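# Four arms lower a slung pipe into a trench

## Task

Using the slings attached to the pipe, ease the pipe down into the trench until it lies along its entire length on the trench floor. The attempt fails immediately if the pipe travels quickly while in contact with a bank or any part of the trench, for example if it is released from a height or allowed to roll in.

## Robot and tools

Setup. Four identical i2rt Big YAM arms, named arm1, arm2, arm3 and arm4, share the scene. Each has six revolute joints, a two-finger gripper and a wrist camera. Two room cameras, cam_high and cam_low, are also available. The wrist cameras are arm1_cam_wrist through arm4_cam_wrist. Feet in the scene frame (metres, quaternion wxyz), each foot facing along its own +x: arm1 (-1.010, -0.478, 0.809) q(0.767, -0.008, -0.002, 0.641); arm2 (-0.307, 0.516, 0.819) q(0.685, -0.007, -0.006, -0.728); arm3 (0.612, -0.542, 0.812) q(0.646, 0.002, -0.005, 0.763); arm4 (1.210, 0.500, 0.782) q(0.730, 0.001, -0.002, -0.683). Reach is roughly 1.0 m from the joint1 axis.

Frames. There is one scene frame: origin on the floor, +z up. The "hand" point lies between the finger pads, about 1 cm back from the tips. The fingers point along the hand's +z, and they open and close along its y. hand_target is where the hand would be at the joint targets now held. Printed hand positions can be off, more so at long reach, and hands often settle a centimetre or more away from the commanded pose.

move. Each arm gets its own optional object under its name, plus an optional "cameras" list (camera names or "all"; omitted means all; [] means none). Arms left out receive nothing new. Inside an arm's object:
- "joints": a map from joint name to an absolute target. The names are joint1_rad to joint6_rad (radians) and gripper_m (metres of fingertip gap). Ranges: joint1 -2.879 to 2.879 (rotation about the foot, positive counter-clockwise seen from above); joint2 0 to 3.141 (shoulder; 0 points the upper arm backward, increasing lifts it up and forward); joint3 0 to 3.019 (elbow; 0 is folded, increasing opens it); joint4 -1.692 to 1.57 (hand pitch, positive tips fingers up); joint5 -1.57 to 1.57 (sideways swing, positive to the arm's right); joint6 -2.094 to 2.094 (roll, positive clockwise seen from behind); gripper_m 0 to 0.093.
- "target": a single list of seven numbers [x, y, z, qw, qx, qy, qz], an absolute hand pose in the scene frame, metres. The hand follows a straight path from its current hand_target toward it. When target is given, joints may contain only gripper_m.
- "speed": top speed of that path in m/s, 0.002 to 0.5, default 0.25; it is allowed only together with target. Turning rate is capped at twice this number in rad/s.
All motions in one call begin together; all hand paths finish together, paced by the slowest. Paths last 0.5 to 10 s and are cut off at 10 s; one call never runs past 15 s. Each step clips the commanded pose to within 100 mm and 20 degrees of the measured hand, then damped inverse kinematics follows it, favouring position. Paths ignore obstacles and other arms, can overshoot the speed (especially with a nearly straight arm), and joint-space moves can swing widely. Unknown keys make a call invalid; out-of-range values get it refused, and a refusal (or a stop during a call) cancels the later move, wait and finished_scene calls in that same reply.

Results. A "move" line lists each arm sent a motion with "done" or its worst status word. joint_status and hand_status explain each motion's ending: off_target (resting away from target, maybe still pushing), time_out (each joint keeps a nearby target and keeps pushing; on_its_own lists those still moving; send the reported position to relax it; a load-bearing joint will sag), not_followed (a safety check held back the targets, reported as "joint command not followed" or "pose unreachable"; the arm may keep trying later). In on_its_own, "held at" is a target, not a reading. Arms under "as last shown" were not commanded and their lines repeat old values. "pictures" gives image order. Joint velocities are rad/s (gripper m/s); "within noise" means stationary. Joint torques (N m, positive toward larger angles) include gravity, carry offsets and noise, and numbers 3 and 4 flip sign beyond ±28.

Gripper. Gripping a hard object at full force reads up to about 0.005 m under its width (some grippers read up to 0.002 m over). Closed on nothing it reads 0.000 to 0.003. Just under the first-touch reading the grip is light; about 0.005 m below it the gripper squeezes at full force (about 50 to 64 N per pad). To release, command well above the reading.

Other tools. wait(seconds 0 to 10, cameras) lets time pass and returns state. zoom_image(camera, region [x0, y0, x1, y1] in pixels, up to 504 by 504) magnifies a camera's latest image; images are 672x504. read_manual gives licence text only. finished_scene(scene) closes the current scene irreversibly; the pipe must stay settled without help.

Avoid. Never let two robots press each other hard, including a gripper closing on another arm's fingers; the collision check may act too late, and nothing reports contact. Arms do not wait for each other. Do not drop the pipe, release it while moving, slam it or let it roll; keep it slow whenever it touches a bank or the trench. Keep everything inside the work area and off the floor. Occasional brief pushes may disturb loose objects. Sustained holding, stretched poses or pushing at unreachable poses heat motors: a MOTOR HOT line appears at 85 °C, and at 100 °C the arm goes limp for 30 to 60 s (OVER-TEMPERATURE FAULT, keys marked limit_stop_at_motor_heat; resend targets afterward). Prefer smooth, low-effort motion.

Each tool is called after ">>>" in YAML: its name, and indented under it one key for each argument.

## Session

>>> move:

Scene clock: 0.00 s.
Joint torques (N m): no reading
Heat: arm1: hottest joint2_rad 29 °C; arm2: hottest gripper 29 °C; arm3: hottest joint2_rad 29 °C; arm4: hottest joint5_rad 29 °C.
Joint velocities: within noise
arm1.joint_positions: joint1_rad=+0.463 joint2_rad=+0.644 joint3_rad=+1.433 joint4_rad=-1.528 joint5_rad=-0.151 joint6_rad=+0.131 gripper_m=+0.09396
arm1.joint_status: not commanded
arm1.hand: x=-1.1007 y=-0.2799 z=+1.3245 quat_wxyz=(-0.162, +0.716, -0.571, -0.367) (m; scene frame)
arm1.hand_target: x=-1.1003 y=-0.2818 z=+1.3343 quat_wxyz=(-0.169, +0.713, -0.567, -0.376) (m; scene frame)
arm1.hand_status: not commanded
arm2.joint_positions: joint1_rad=+0.344 joint2_rad=+0.519 joint3_rad=+1.379 joint4_rad=-1.320 joint5_rad=+0.063 joint6_rad=+0.187 gripper_m=+0.09396
arm2.joint_status: not commanded
arm2.hand: x=-0.2620 y=+0.3341 z=+1.3801 quat_wxyz=(-0.439, -0.579, -0.615, +0.304) (m; scene frame)
arm2.hand_target: x=-0.2629 y=+0.3373 z=+1.3911 quat_wxyz=(-0.449, -0.575, -0.610, +0.310) (m; scene frame)
arm2.hand_status: not commanded
arm3.joint_positions: joint1_rad=-0.192 joint2_rad=+0.525 joint3_rad=+1.406 joint4_rad=-1.298 joint5_rad=-0.073 joint6_rad=+0.119 gripper_m=+0.09396
arm3.joint_status: not commanded
arm3.hand: x=+0.6033 y=-0.3522 z=+1.3879 quat_wxyz=(-0.348, +0.562, -0.618, -0.425) (m; scene frame)
arm3.hand_target: x=+0.6032 y=-0.3558 z=+1.3978 quat_wxyz=(-0.355, +0.558, -0.613, -0.433) (m; scene frame)
arm3.hand_status: not commanded
arm4.joint_positions: joint1_rad=-0.380 joint2_rad=+0.466 joint3_rad=+1.426 joint4_rad=-1.395 joint5_rad=+0.164 joint6_rad=+0.191 gripper_m=+0.09396
arm4.joint_status: not commanded
arm4.hand: x=+1.1323 y=+0.3633 z=+1.3533 quat_wxyz=(-0.305, -0.747, -0.388, +0.446) (m; scene frame)
arm4.hand_target: x=+1.1330 y=+0.3657 z=+1.3639 quat_wxyz=(-0.312, -0.741, -0.383, +0.454) (m; scene frame)
arm4.hand_status: not commanded
pictures: arm1_cam_wrist, arm2_cam_wrist, arm3_cam_wrist, arm4_cam_wrist, cam_high, cam_low

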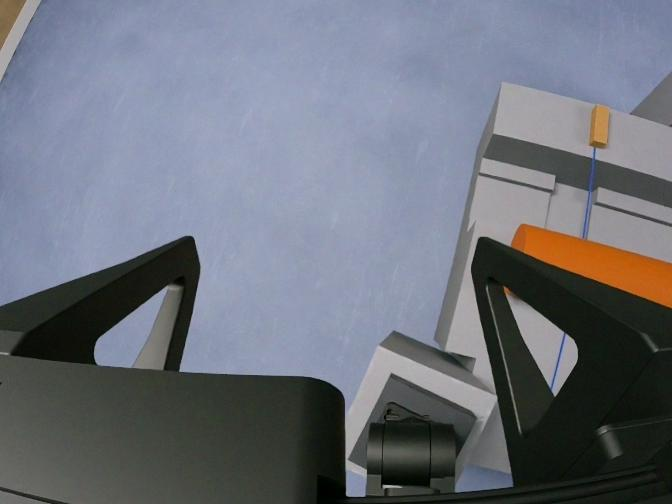

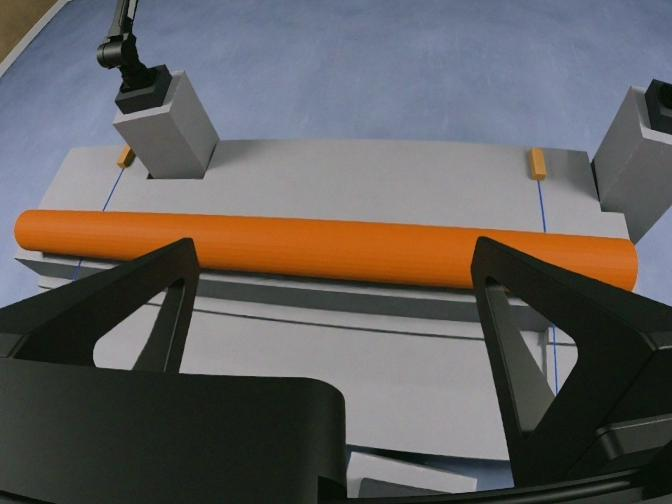

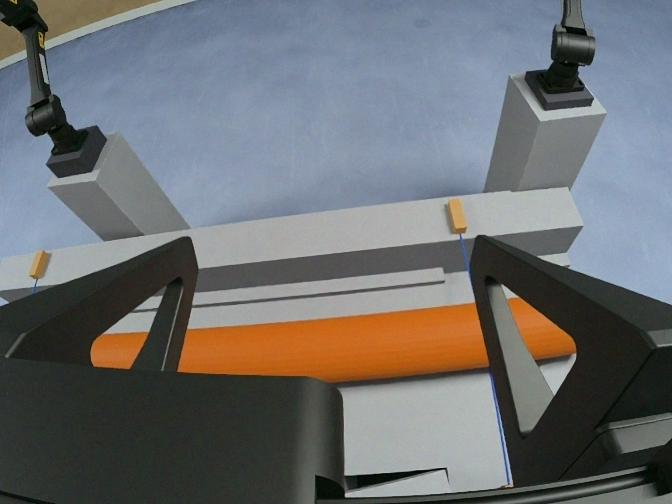

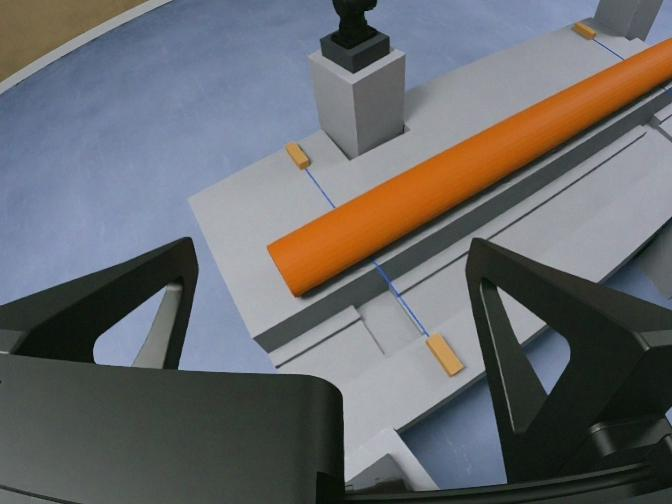

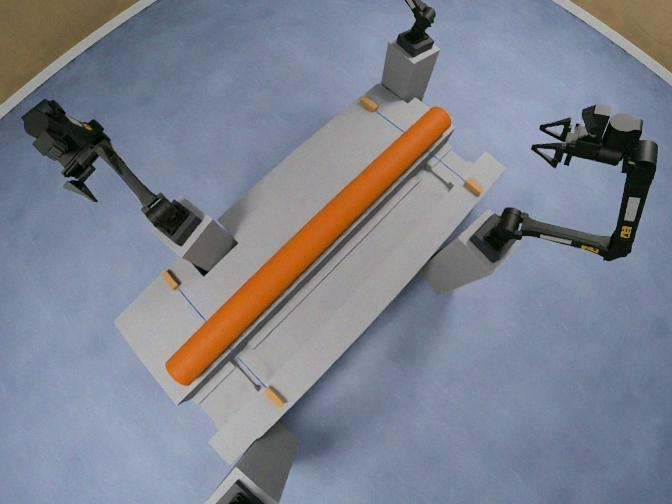

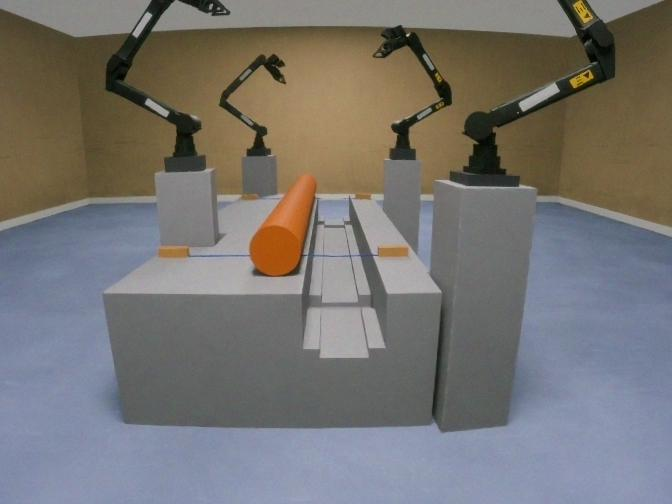

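>>> move:
  arm1: {"target":[-0.70,-0.53,0.75,0,0.7071,-0.7071,0]}
  arm2: {"target":[-0.70,0.30,0.75,0,0.7071,0.7071,0]}
  arm3: {"target":[0.86,-0.53,0.75,0,0.7071,-0.7071,0]}
  arm4: {"target":[0.87,0.28,0.75,0,0.7071,0.7071,0]}

Scene clock: 26.33 s.
Joint torques (N m): arm1=[-1.14 -9.58 6.82 0.83 0.02 -0.01] | arm2=[-1.67 -16.32 9.11 -0.18 -0.09 0.09] | arm3=[1.44 -9.23 4.4 0.34 -0.1 -0.07] | arm4=[0.85 -13.22 8.05 0.47 0.1 -0.01]
Heat: arm1: hottest joint3_rad 30 °C; arm2: hottest joint3_rad 32 °C; arm3: hottest joint2_rad 29 °C; arm4: hottest joint3_rad 30 °C.
move: arm1 off_target; arm2 off_target; arm3 done; arm4 off_target
Joint velocities: within noise
arm1.joint_positions: joint1_rad=-1.551 joint2_rad=+1.622 joint3_rad=+0.597 joint4_rad=-0.595 joint5_rad=-0.009 joint6_rad=-1.735 gripper_m=+0.09396
arm1.joint_status: not commanded
arm1.hand: x=-0.7175 y=-0.5243 z=+0.7466 quat_wxyz=(+0.009, +0.709, -0.705, -0.014) (m; scene frame)
arm1.hand_target: x=-0.7004 y=-0.5299 z=+0.7505 quat_wxyz=(+0.000, +0.707, -0.707, +0.000) (m; scene frame)
arm1.hand_status: off_target (0.019 m and 2.0 deg from the pose sent, 0.744 m and 49.0 deg at the start; pose on its path clipped on 18 of 116 steps; a joint's target at an end of its range on 40 of 116 steps)
arm2.joint_positions: joint1_rad=-0.988 joint2_rad=+1.904 joint3_rad=+0.981 joint4_rad=-0.708 joint5_rad=+0.013 joint6_rad=-1.060 gripper_m=+0.09396
arm2.joint_status: not commanded
arm2.hand: x=-0.6773 y=+0.3051 z=+0.7399 quat_wxyz=(-0.007, -0.703, -0.711, -0.024) (m; scene frame)
arm2.hand_target: x=-0.6994 y=+0.3003 z=+0.7506 quat_wxyz=(+0.000, -0.707, -0.707, +0.000) (m; scene frame)
arm2.hand_status: off_target (0.025 m and 2.9 deg from the pose sent, 0.768 m and 64.7 deg at the start)
arm3.joint_positions: joint1_rad=-1.682 joint2_rad=+1.491 joint3_rad=+0.433 joint4_rad=-0.539 joint5_rad=+0.007 joint6_rad=-1.507 gripper_m=+0.09396
arm3.joint_status: not commanded
arm3.hand: x=+0.8524 y=-0.5304 z=+0.7477 quat_wxyz=(+0.007, +0.704, -0.710, -0.009) (m; scene frame)
arm3.hand_target: x=+0.8600 y=-0.5299 z=+0.7501 quat_wxyz=(+0.000, +0.707, -0.707, +0.000) (m; scene frame)
arm3.hand_status: done (0.008 m and 1.4 deg from the pose sent, 0.710 m and 66.9 deg at the start; a joint's target at an end of its range on 28 of 116 steps)
arm4.joint_positions: joint1_rad=-1.068 joint2_rad=+1.726 joint3_rad=+0.853 joint4_rad=-0.756 joint5_rad=+0.003 joint6_rad=-0.980 gripper_m=+0.09396
arm4.joint_status: not commanded
arm4.hand: x=+0.8906 y=+0.2967 z=+0.7370 quat_wxyz=(-0.007, -0.715, -0.699, -0.030) (m; scene frame)
arm4.hand_target: x=+0.8709 y=+0.2804 z=+0.7507 quat_wxyz=(+0.000, -0.707, -0.707, +0.000) (m; scene frame)
arm4.hand_status: off_target (0.030 m and 3.7 deg from the pose sent, 0.663 m and 73.3 deg at the start)
pictures: arm1_cam_wrist, arm2_cam_wrist, arm3_cam_wrist, arm4_cam_wrist, cam_high, cam_low

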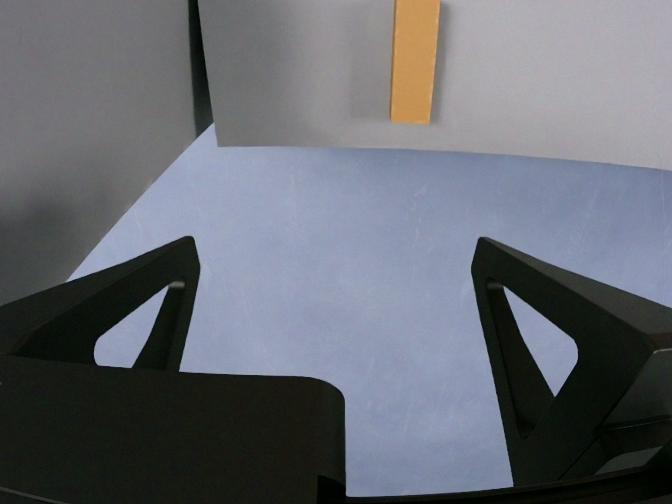

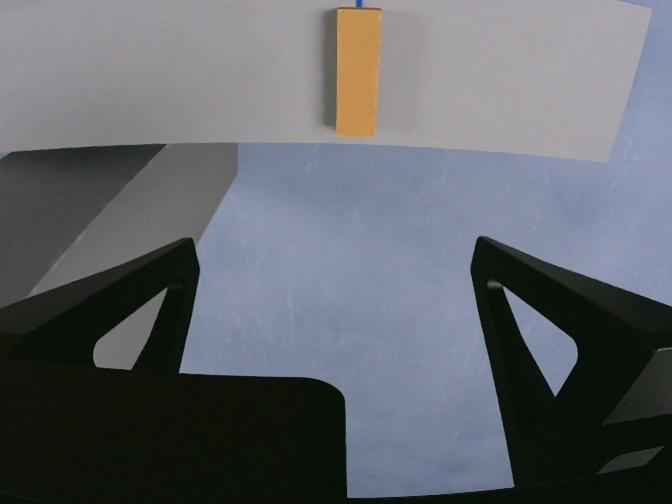

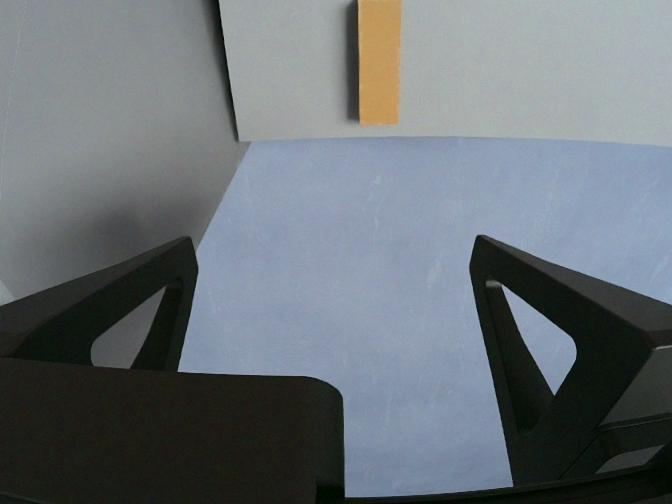

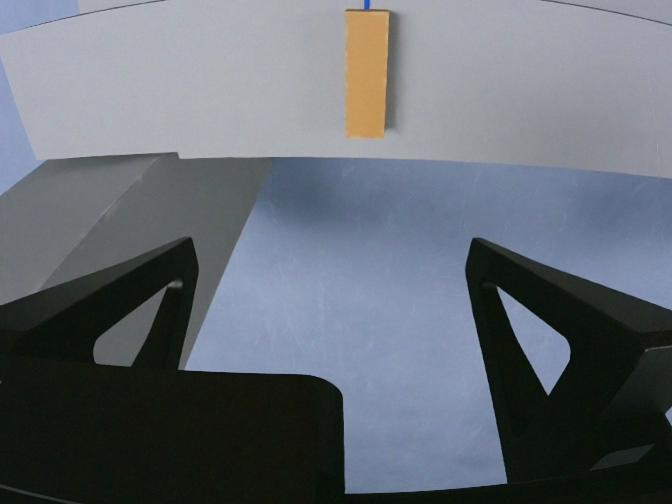

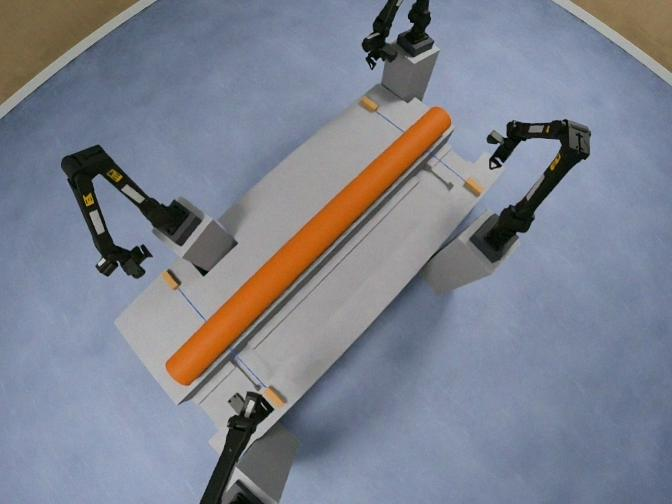

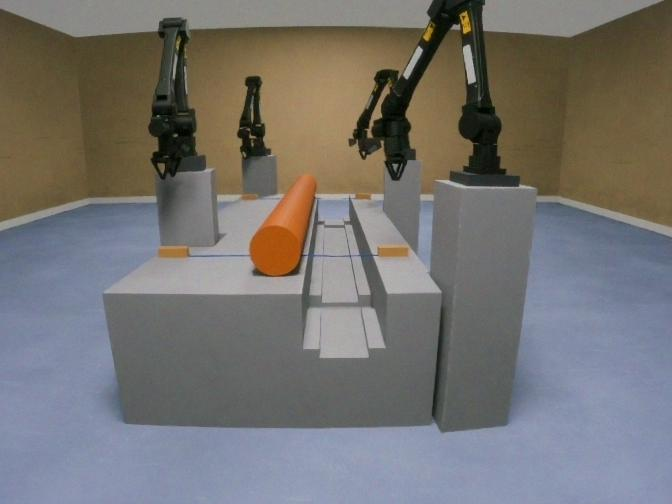

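>>> move:
  arm1: {"target":[-0.645,-0.50,0.57,0,0.7071,-0.7071,0]}
  arm2: {"target":[-0.71,0.285,0.58,0,0.7071,0.7071,0]}
  arm3: {"target":[0.893,-0.50,0.57,0,0.7071,-0.7071,0]}
  arm4: {"target":[0.86,0.265,0.58,0,0.7071,0.7071,0]}

>>> zoom_image:
  camera: "cam_low"
  region: [90, 160, 460, 430]

Scene clock: 38.67 s.
Joint torques (N m): arm1=[0.56 -14.1 1.92 1.02 -0.1 0.07] | arm2=[-0.67 -18.61 5.57 -0.02 -0.13 0.2] | arm3=[1.79 -15.38 -0.46 0.42 -0.13 0.1] | arm4=[1.03 -16.15 4.12 0.57 0.09 0.17]
Heat: arm1: hottest joint2_rad 30 °C; arm2: hottest joint3_rad 33 °C; arm3: hottest joint2_rad 29 °C; arm4: hottest joint3_rad 30 °C.
move: arm1 done; arm2 off_target; arm3 done; arm4 off_target
Joint velocities: within noise
arm1.joint_positions: joint1_rad=-1.455 joint2_rad=+2.247 joint3_rad=+0.814 joint4_rad=-0.161 joint5_rad=-0.008 joint6_rad=-1.637 gripper_m=+0.09396
arm1.joint_status: not commanded
arm1.hand: x=-0.6489 y=-0.5019 z=+0.5732 quat_wxyz=(+0.003, +0.708, -0.706, -0.003) (m; scene frame)
arm1.hand_target: x=-0.6451 y=-0.5000 z=+0.5700 quat_wxyz=(+0.000, +0.707, -0.707, +0.000) (m; scene frame)
arm1.hand_status: done (0.005 m and 0.5 deg from the pose sent, 0.192 m and 2.0 deg at the start)
arm2.joint_positions: joint1_rad=-0.988 joint2_rad=+2.329 joint3_rad=+1.091 joint4_rad=-0.381 joint5_rad=+0.013 joint6_rad=-1.058 gripper_m=+0.09396
arm2.joint_status: not commanded
arm2.hand: x=-0.6943 y=+0.2929 z=+0.5760 quat_wxyz=(-0.005, -0.704, -0.710, -0.018) (m; scene frame)
arm2.hand_target: x=-0.7097 y=+0.2851 z=+0.5804 quat_wxyz=(+0.000, -0.707, -0.707, +0.000) (m; scene frame)
arm2.hand_status: off_target (0.018 m and 2.2 deg from the pose sent, 0.164 m and 2.9 deg at the start)
arm3.joint_positions: joint1_rad=-1.594 joint2_rad=+2.250 joint3_rad=+0.605 joint4_rad=+0.057 joint5_rad=+0.007 joint6_rad=-1.429 gripper_m=+0.09396
arm3.joint_status: not commanded
arm3.hand: x=+0.8900 y=-0.5020 z=+0.5690 quat_wxyz=(+0.004, +0.707, -0.707, -0.005) (m; scene frame)
arm3.hand_target: x=+0.8929 y=-0.5000 z=+0.5700 quat_wxyz=(+0.000, +0.707, -0.707, +0.000) (m; scene frame)
arm3.hand_status: done (0.004 m and 0.7 deg from the pose sent, 0.185 m and 1.4 deg at the start)
arm4.joint_positions: joint1_rad=-1.055 joint2_rad=+2.181 joint3_rad=+0.923 joint4_rad=-0.355 joint5_rad=+0.003 joint6_rad=-0.981 gripper_m=+0.09396
arm4.joint_status: not commanded
arm4.hand: x=+0.8742 y=+0.2790 z=+0.5740 quat_wxyz=(-0.005, -0.710, -0.704, -0.021) (m; scene frame)
arm4.hand_target: x=+0.8603 y=+0.2652 z=+0.5804 quat_wxyz=(+0.000, -0.707, -0.707, +0.000) (m; scene frame)
arm4.hand_status: off_target (0.021 m and 2.5 deg from the pose sent, 0.163 m and 3.7 deg at the start)
pictures: arm1_cam_wrist, arm2_cam_wrist, arm3_cam_wrist, arm4_cam_wrist, cam_high, cam_low

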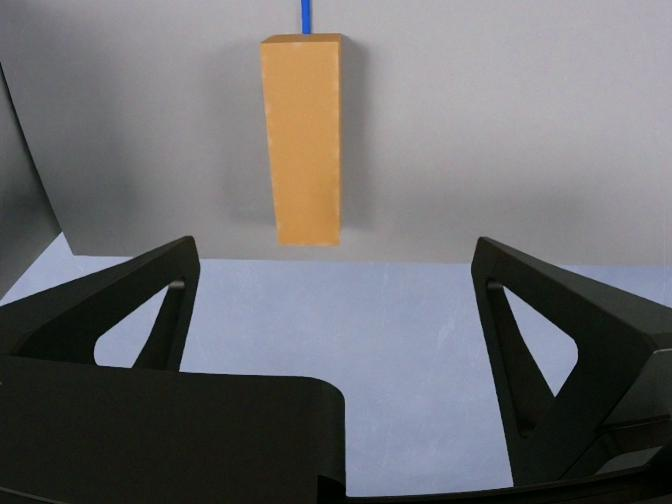

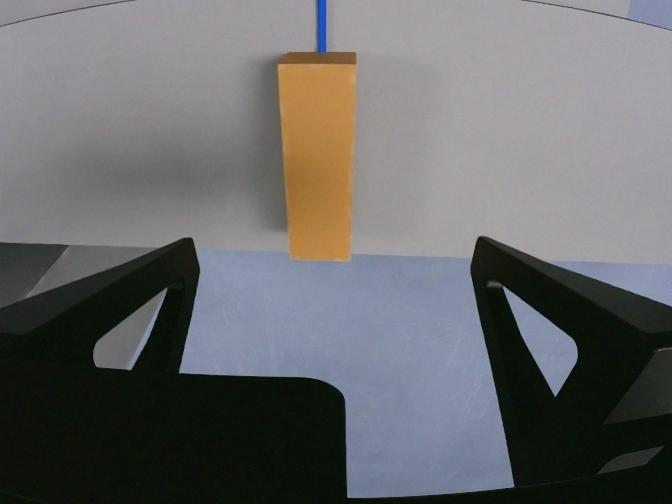

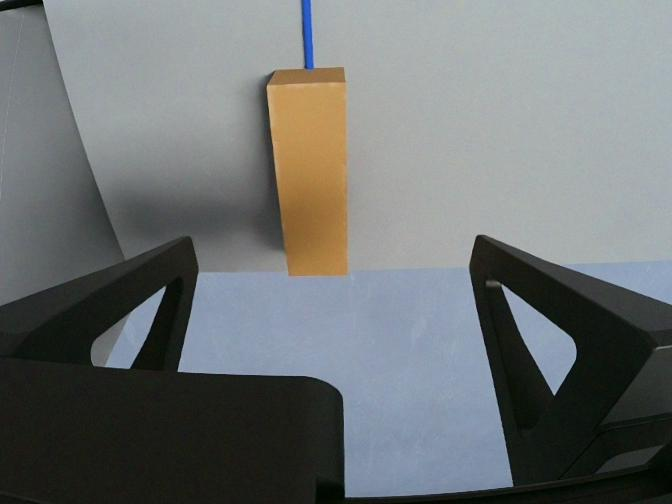

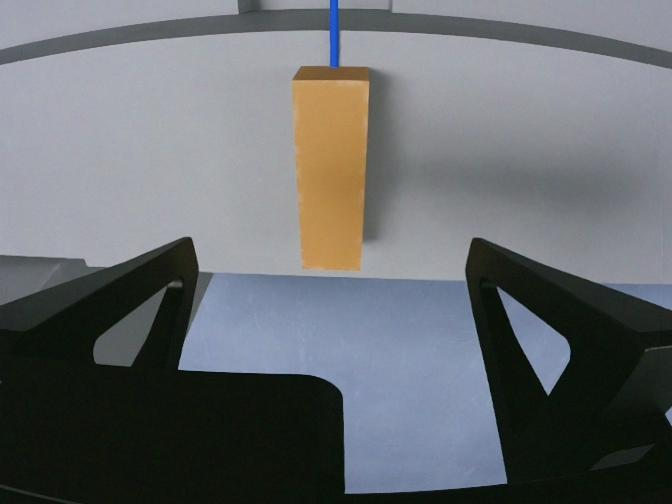

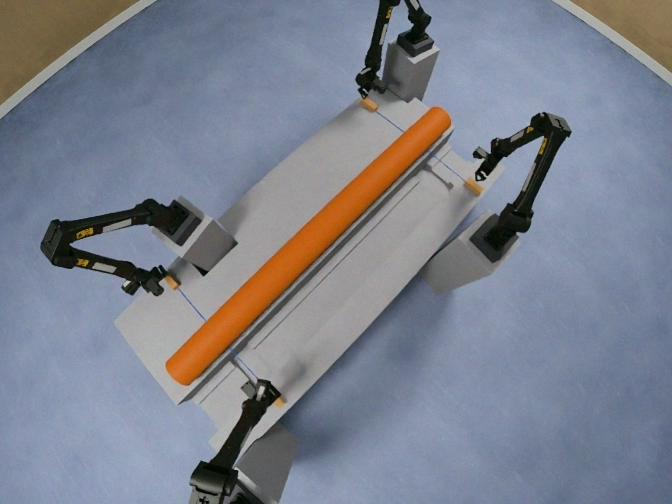

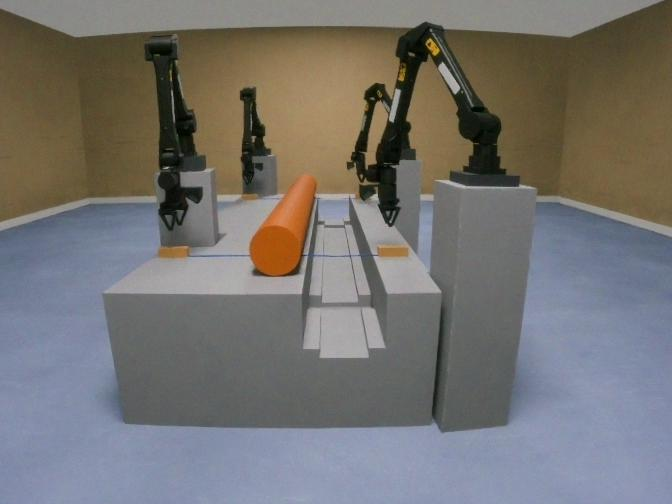

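Scaled by 1.362.

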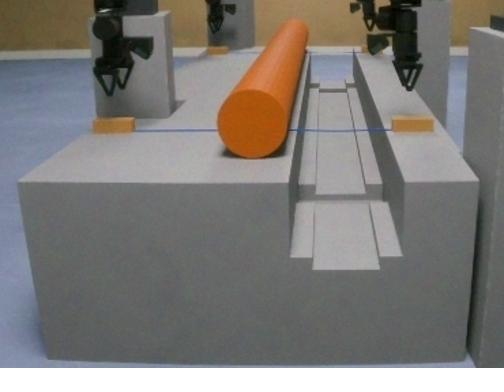

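>>> move:
  arm1: {"target":[-0.660,-0.485,0.490,0,0.7071,-0.7071,0]}
  arm2: {"target":[-0.70,0.275,0.498,0,0.7071,0.7071,0]}
  arm3: {"target":[0.882,-0.498,0.491,0,0.7071,-0.7071,0]}
  arm4: {"target":[0.864,0.261,0.498,0,0.7071,0.7071,0]}

Scene clock: 47.60 s.
Joint torques (N m): arm1=[0.21 -15.33 0.01 0.84 -0.11 0.11] | arm2=[0.38 -20.07 3.9 -0.05 -0.15 0.23] | arm3=[1.85 -16.44 -1.73 0.4 -0.13 0.1] | arm4=[0.85 -17.9 2.39 0.61 0.07 0.3]
Heat: arm1: hottest joint2_rad 30 °C; arm2: hottest joint3_rad 32 °C; arm3: hottest joint2_rad 29 °C; arm4: hottest joint3_rad 30 °C.
move: arm1 done; arm2 off_target; arm3 done; arm4 off_target
Joint velocities: within noise
arm1.joint_positions: joint1_rad=-1.411 joint2_rad=+2.492 joint3_rad=+0.881 joint4_rad=+0.017 joint5_rad=-0.008 joint6_rad=-1.594 gripper_m=+0.09396
arm1.joint_status: not commanded
arm1.hand: x=-0.6626 y=-0.4865 z=+0.4918 quat_wxyz=(+0.003, +0.709, -0.705, -0.003) (m; scene frame)
arm1.hand_target: x=-0.6600 y=-0.4850 z=+0.4901 quat_wxyz=(+0.000, +0.707, -0.707, +0.000) (m; scene frame)
arm1.hand_status: done (0.003 m and 0.6 deg from the pose sent, 0.086 m and 0.5 deg at the start)
arm2.joint_positions: joint1_rad=-0.976 joint2_rad=+2.545 joint3_rad=+1.180 joint4_rad=-0.258 joint5_rad=+0.013 joint6_rad=-1.031 gripper_m=+0.09396
arm2.joint_status: not commanded
arm2.hand: x=-0.6865 y=+0.2896 z=+0.4914 quat_wxyz=(-0.005, -0.709, -0.705, -0.020) (m; scene frame)
arm2.hand_target: x=-0.6998 y=+0.2751 z=+0.4983 quat_wxyz=(+0.000, -0.707, -0.707, +0.000) (m; scene frame)
arm2.hand_status: off_target (0.021 m and 2.4 deg from the pose sent, 0.080 m and 2.2 deg at the start)
arm3.joint_positions: joint1_rad=-1.585 joint2_rad=+2.536 joint3_rad=+0.698 joint4_rad=+0.243 joint5_rad=+0.007 joint6_rad=-1.418 gripper_m=+0.09396
arm3.joint_status: not commanded
arm3.hand: x=+0.8753 y=-0.5010 z=+0.4891 quat_wxyz=(+0.007, +0.707, -0.708, -0.007) (m; scene frame)
arm3.hand_target: x=+0.8820 y=-0.4979 z=+0.4911 quat_wxyz=(+0.000, +0.707, -0.707, +0.000) (m; scene frame)
arm3.hand_status: done (0.008 m and 1.1 deg from the pose sent, 0.079 m and 0.7 deg at the start)
arm4.joint_positions: joint1_rad=-1.041 joint2_rad=+2.414 joint3_rad=+1.005 joint4_rad=-0.205 joint5_rad=+0.003 joint6_rad=-0.979 gripper_m=+0.09396
arm4.joint_status: not commanded
arm4.hand: x=+0.8788 y=+0.2751 z=+0.4900 quat_wxyz=(-0.005, -0.705, -0.708, -0.022) (m; scene frame)
arm4.hand_target: x=+0.8643 y=+0.2612 z=+0.4984 quat_wxyz=(+0.000, -0.707, -0.707, +0.000) (m; scene frame)
arm4.hand_status: off_target (0.022 m and 2.6 deg from the pose sent, 0.079 m and 2.5 deg at the start)
pictures: arm1_cam_wrist, arm2_cam_wrist, arm3_cam_wrist, arm4_cam_wrist, cam_high, cam_low

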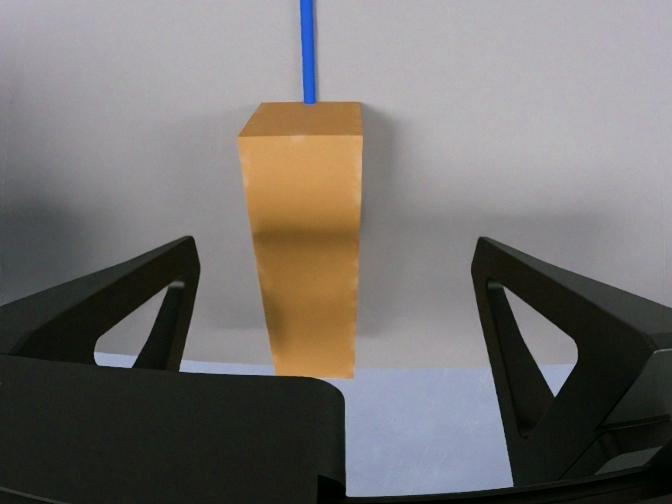

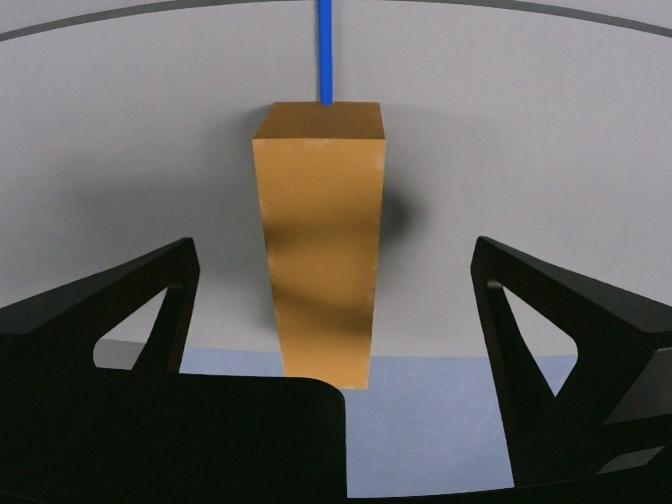

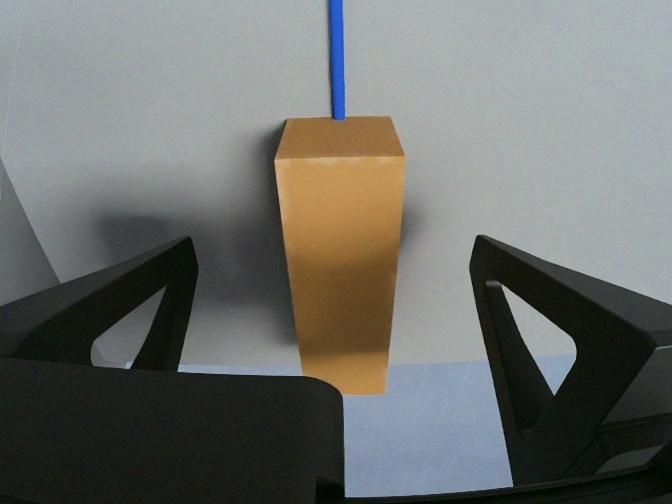

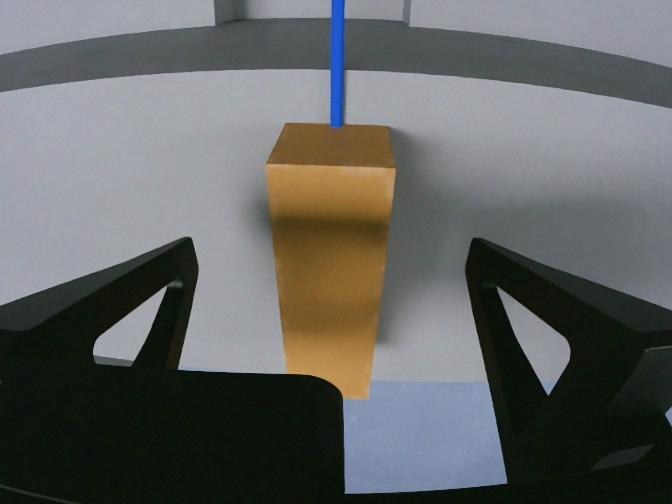

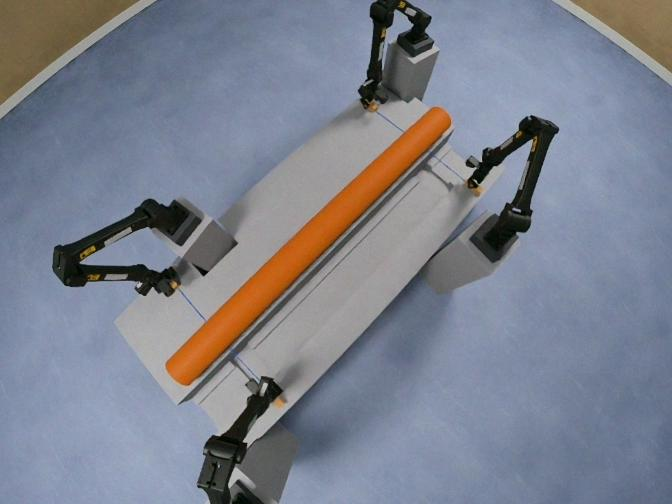

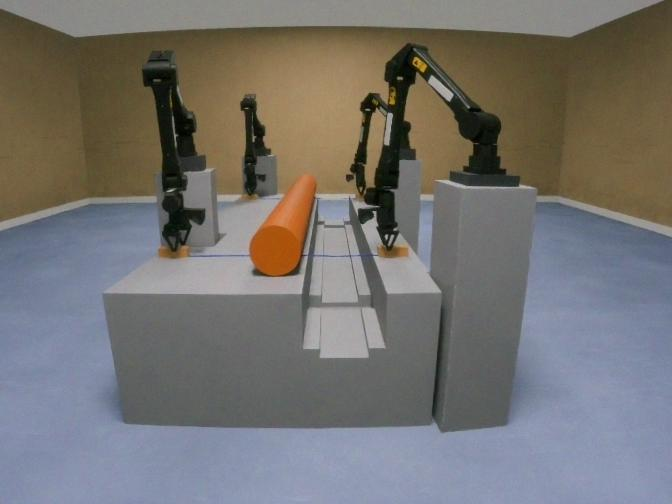

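>>> move:
  arm1: {"target":[-0.671,-0.485,0.471,0,0.7071,-0.7071,0],"speed":0.08}
  arm2: {"target":[-0.695,0.265,0.480,0,0.7071,0.7071,0],"speed":0.08}
  arm3: {"target":[0.883,-0.495,0.475,0,0.7071,-0.7071,0],"speed":0.08}
  arm4: {"target":[0.863,0.257,0.481,0,0.7071,0.7071,0],"speed":0.08}

>>> zoom_image:
  camera: "cam_low"
  region: [130, 180, 440, 300]

Scene clock: 52.73 s.
Joint torques (N m): arm1=[0.85 -13.51 0.09 0.68 -0.11 0.11] | arm2=[0.38 -18.37 3.97 -0.02 -0.15 0.17] | arm3=[2.02 -14.74 -1.59 0.44 -0.12 0.1] | arm4=[0.97 -16.09 2.45 0.58 0.09 0.31]
Heat: arm1: hottest joint2_rad 30 °C; arm2: hottest joint3_rad 32 °C; arm3: hottest joint2_rad 30 °C; arm4: hottest joint3_rad 30 °C.
move: arm1 done; arm2 done; arm3 done; arm4 done
Joint velocities: within noise
arm1.joint_positions: joint1_rad=-1.411 joint2_rad=+2.531 joint3_rad=+0.881 joint4_rad=+0.070 joint5_rad=-0.008 joint6_rad=-1.594 gripper_m=+0.09396
arm1.joint_status: not commanded
arm1.hand: x=-0.6676 y=-0.4865 z=+0.4788 quat_wxyz=(-0.001, +0.709, -0.705, +0.002) (m; scene frame)
arm1.hand_target: x=-0.6713 y=-0.4851 z=+0.4712 quat_wxyz=(+0.000, +0.707, -0.707, +0.000) (m; scene frame)
arm1.hand_status: done (0.009 m and 0.3 deg from the pose sent, 0.022 m and 0.6 deg at the start)
arm2.joint_positions: joint1_rad=-0.951 joint2_rad=+2.570 joint3_rad=+1.212 joint4_rad=-0.241 joint5_rad=+0.013 joint6_rad=-1.008 gripper_m=+0.09396
arm2.joint_status: not commanded
arm2.hand: x=-0.6913 y=+0.2739 z=+0.4834 quat_wxyz=(-0.002, -0.709, -0.706, -0.008) (m; scene frame)
arm2.hand_target: x=-0.6948 y=+0.2651 z=+0.4802 quat_wxyz=(+0.000, -0.707, -0.707, +0.000) (m; scene frame)
arm2.hand_status: done (0.010 m and 1.0 deg from the pose sent, 0.028 m and 2.4 deg at the start)
arm3.joint_positions: joint1_rad=-1.576 joint2_rad=+2.563 joint3_rad=+0.731 joint4_rad=+0.260 joint5_rad=+0.007 joint6_rad=-1.409 gripper_m=+0.09396
arm3.joint_status: not commanded
arm3.hand: x=+0.8863 y=-0.4966 z=+0.4790 quat_wxyz=(-0.002, +0.706, -0.708, +0.000) (m; scene frame)
arm3.hand_target: x=+0.8830 y=-0.4950 z=+0.4751 quat_wxyz=(+0.000, +0.707, -0.707, +0.000) (m; scene frame)
arm3.hand_status: done (0.005 m and 0.2 deg from the pose sent, 0.017 m and 1.1 deg at the start)
arm4.joint_positions: joint1_rad=-1.036 joint2_rad=+2.439 joint3_rad=+1.038 joint4_rad=-0.188 joint5_rad=+0.003 joint6_rad=-0.974 gripper_m=+0.09396
arm4.joint_status: not commanded
arm4.hand: x=+0.8685 y=+0.2654 z=+0.4821 quat_wxyz=(-0.003, -0.706, -0.708, -0.010) (m; scene frame)
arm4.hand_target: x=+0.8630 y=+0.2570 z=+0.4812 quat_wxyz=(+0.000, -0.707, -0.707, +0.000) (m; scene frame)
arm4.hand_status: done (0.010 m and 1.2 deg from the pose sent, 0.026 m and 2.6 deg at the start)
pictures: arm1_cam_wrist, arm2_cam_wrist, arm3_cam_wrist, arm4_cam_wrist, cam_high, cam_low

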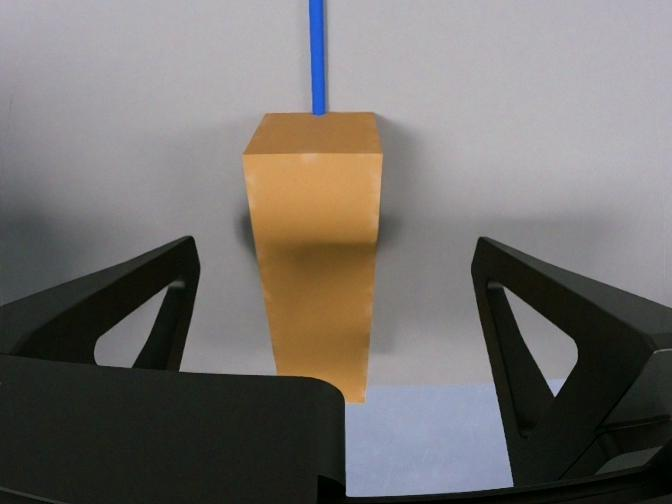

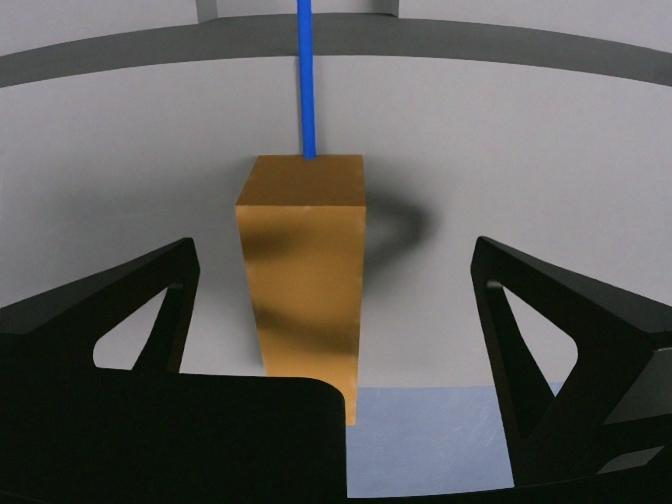

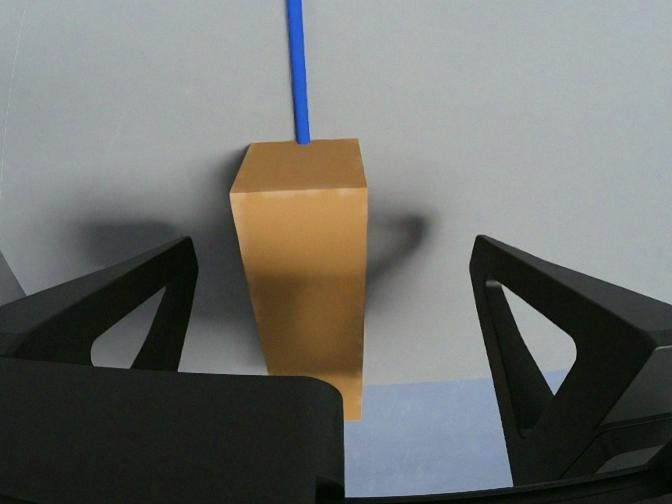

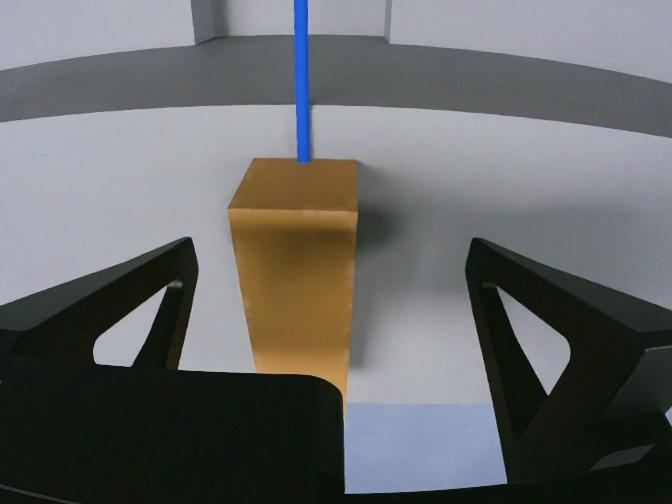

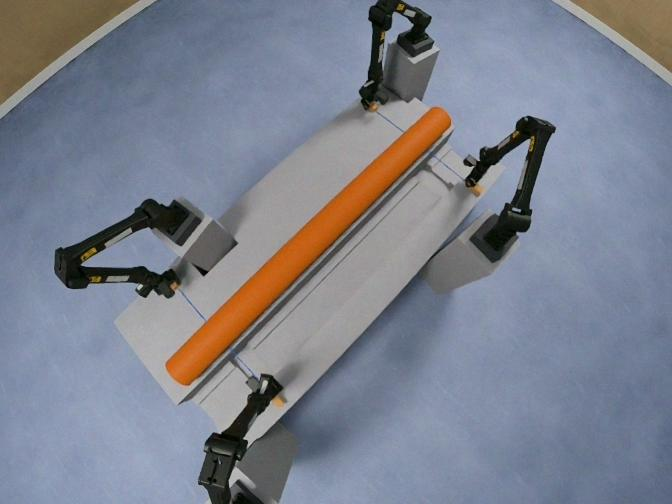

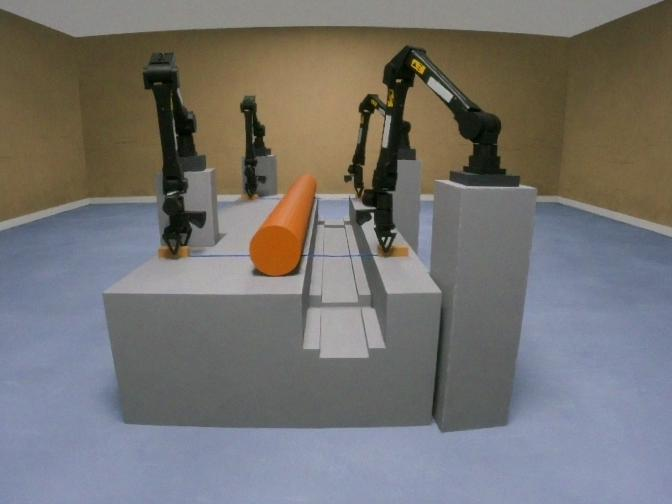

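Scaled by 1.626.

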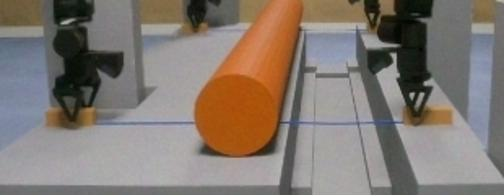

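>>> move:
  arm1: {"target":[-0.677,-0.490,0.462,0,0.7071,-0.7071,0],"speed":0.08}
  arm2: {"target":[-0.685,0.281,0.467,0,0.7071,0.7071,0],"speed":0.08}
  arm3: {"target":[0.873,-0.502,0.464,0,0.7071,-0.7071,0],"speed":0.08}
  arm4: {"target":[0.874,0.275,0.468,0,0.7071,0.7071,0],"speed":0.08}

Scene clock: 59.13 s.
Joint torques (N m): arm1=[-1.08 -13.57 -0.09 1.02 -0.15 -0.05] | arm2=[-1.14 -18.14 1.89 0.13 -0.13 0.06] | arm3=[0.44 -14.62 -2.15 0.46 -0.12 -0.06] | arm4=[-0.38 -15.97 0.81 0.69 0.09 0.06]
Heat: arm1: hottest joint2_rad 30 °C; arm2: hottest joint2_rad 31 °C; arm3: hottest joint2_rad 30 °C; arm4: hottest joint3_rad 30 °C.
move: arm1 done; arm2 done; arm3 done; arm4 done
Joint velocities: within noise
arm1.joint_positions: joint1_rad=-1.413 joint2_rad=+2.556 joint3_rad=+0.881 joint4_rad=+0.097 joint5_rad=-0.008 joint6_rad=-1.594 gripper_m=+0.09396
arm1.joint_status: not commanded
arm1.hand: x=-0.6726 y=-0.4870 z=+0.4708 quat_wxyz=(-0.002, +0.708, -0.706, +0.002) (m; scene frame)
arm1.hand_target: x=-0.6771 y=-0.4900 z=+0.4623 quat_wxyz=(+0.000, +0.707, -0.707, +0.000) (m; scene frame)
arm1.hand_status: done (0.010 m and 0.4 deg from the pose sent, 0.020 m and 0.4 deg at the start)
arm2.joint_positions: joint1_rad=-0.951 joint2_rad=+2.595 joint3_rad=+1.202 joint4_rad=-0.188 joint5_rad=+0.013 joint6_rad=-1.012 gripper_m=+0.09396
arm2.joint_status: not commanded
arm2.hand: x=-0.6870 y=+0.2764 z=+0.4716 quat_wxyz=(+0.000, -0.707, -0.707, +0.000) (m; scene frame)
arm2.hand_target: x=-0.6850 y=+0.2809 z=+0.4671 quat_wxyz=(+0.000, -0.707, -0.707, +0.000) (m; scene frame)
arm2.hand_status: done (0.007 m and 0.1 deg from the pose sent, 0.019 m and 1.0 deg at the start)
arm3.joint_positions: joint1_rad=-1.577 joint2_rad=+2.609 joint3_rad=+0.731 joint4_rad=+0.306 joint5_rad=+0.007 joint6_rad=-1.414 gripper_m=+0.09396
arm3.joint_status: not commanded
arm3.hand: x=+0.8763 y=-0.4986 z=+0.4674 quat_wxyz=(-0.002, +0.708, -0.707, +0.000) (m; scene frame)
arm3.hand_target: x=+0.8729 y=-0.5019 z=+0.4641 quat_wxyz=(+0.000, +0.707, -0.707, +0.000) (m; scene frame)
arm3.hand_status: done (0.006 m and 0.2 deg from the pose sent, 0.021 m and 0.2 deg at the start)
arm4.joint_positions: joint1_rad=-1.037 joint2_rad=+2.470 joint3_rad=+1.019 joint4_rad=-0.125 joint5_rad=+0.003 joint6_rad=-0.973 gripper_m=+0.09396
arm4.joint_status: not commanded
arm4.hand: x=+0.8762 y=+0.2712 z=+0.4691 quat_wxyz=(-0.002, -0.706, -0.708, -0.003) (m; scene frame)
arm4.hand_target: x=+0.8740 y=+0.2750 z=+0.4680 quat_wxyz=(+0.000, -0.707, -0.707, +0.000) (m; scene frame)
arm4.hand_status: done (0.005 m and 0.4 deg from the pose sent, 0.018 m and 1.2 deg at the start)
pictures: arm1_cam_wrist, arm2_cam_wrist, arm3_cam_wrist, arm4_cam_wrist, cam_high, cam_low

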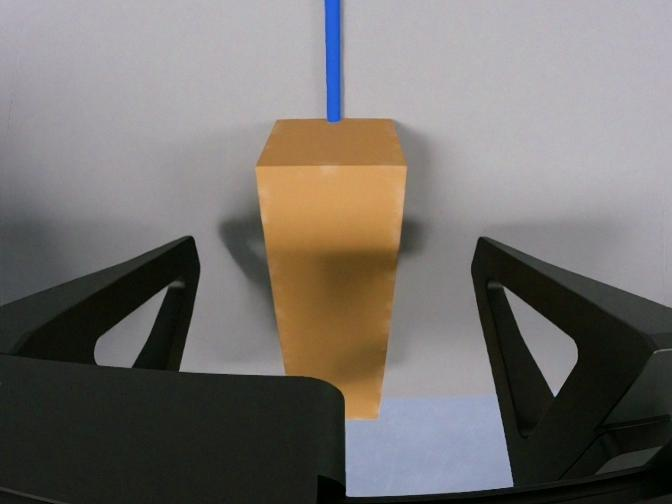

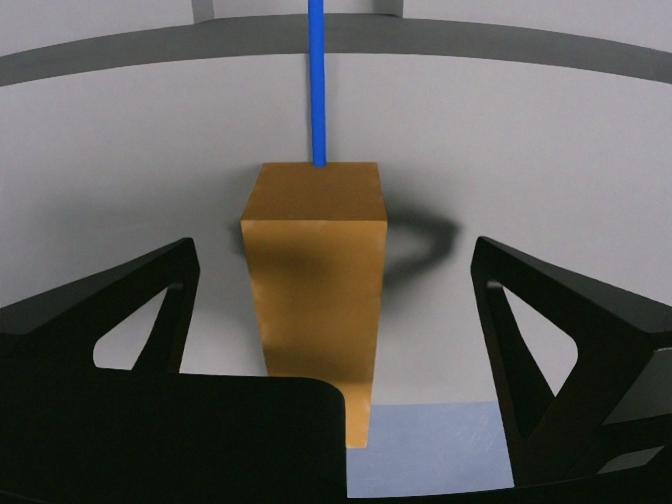

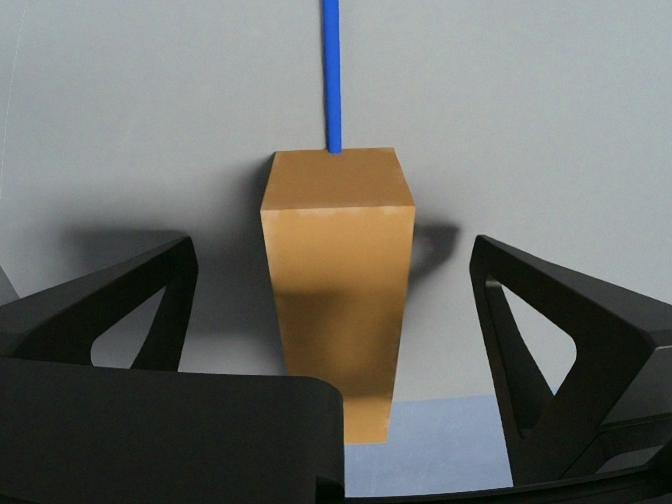

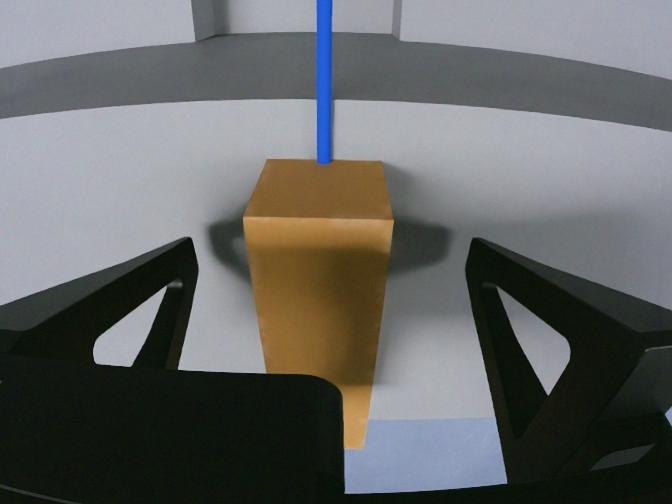

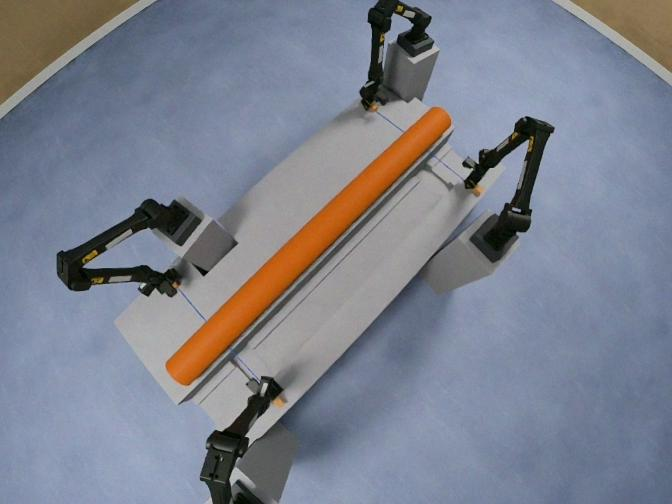

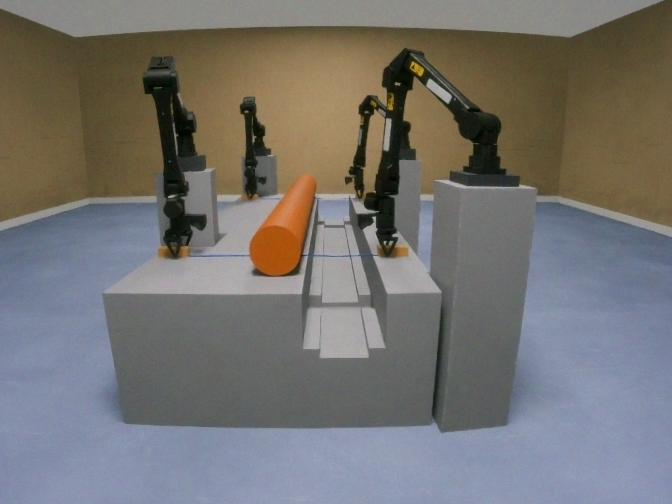

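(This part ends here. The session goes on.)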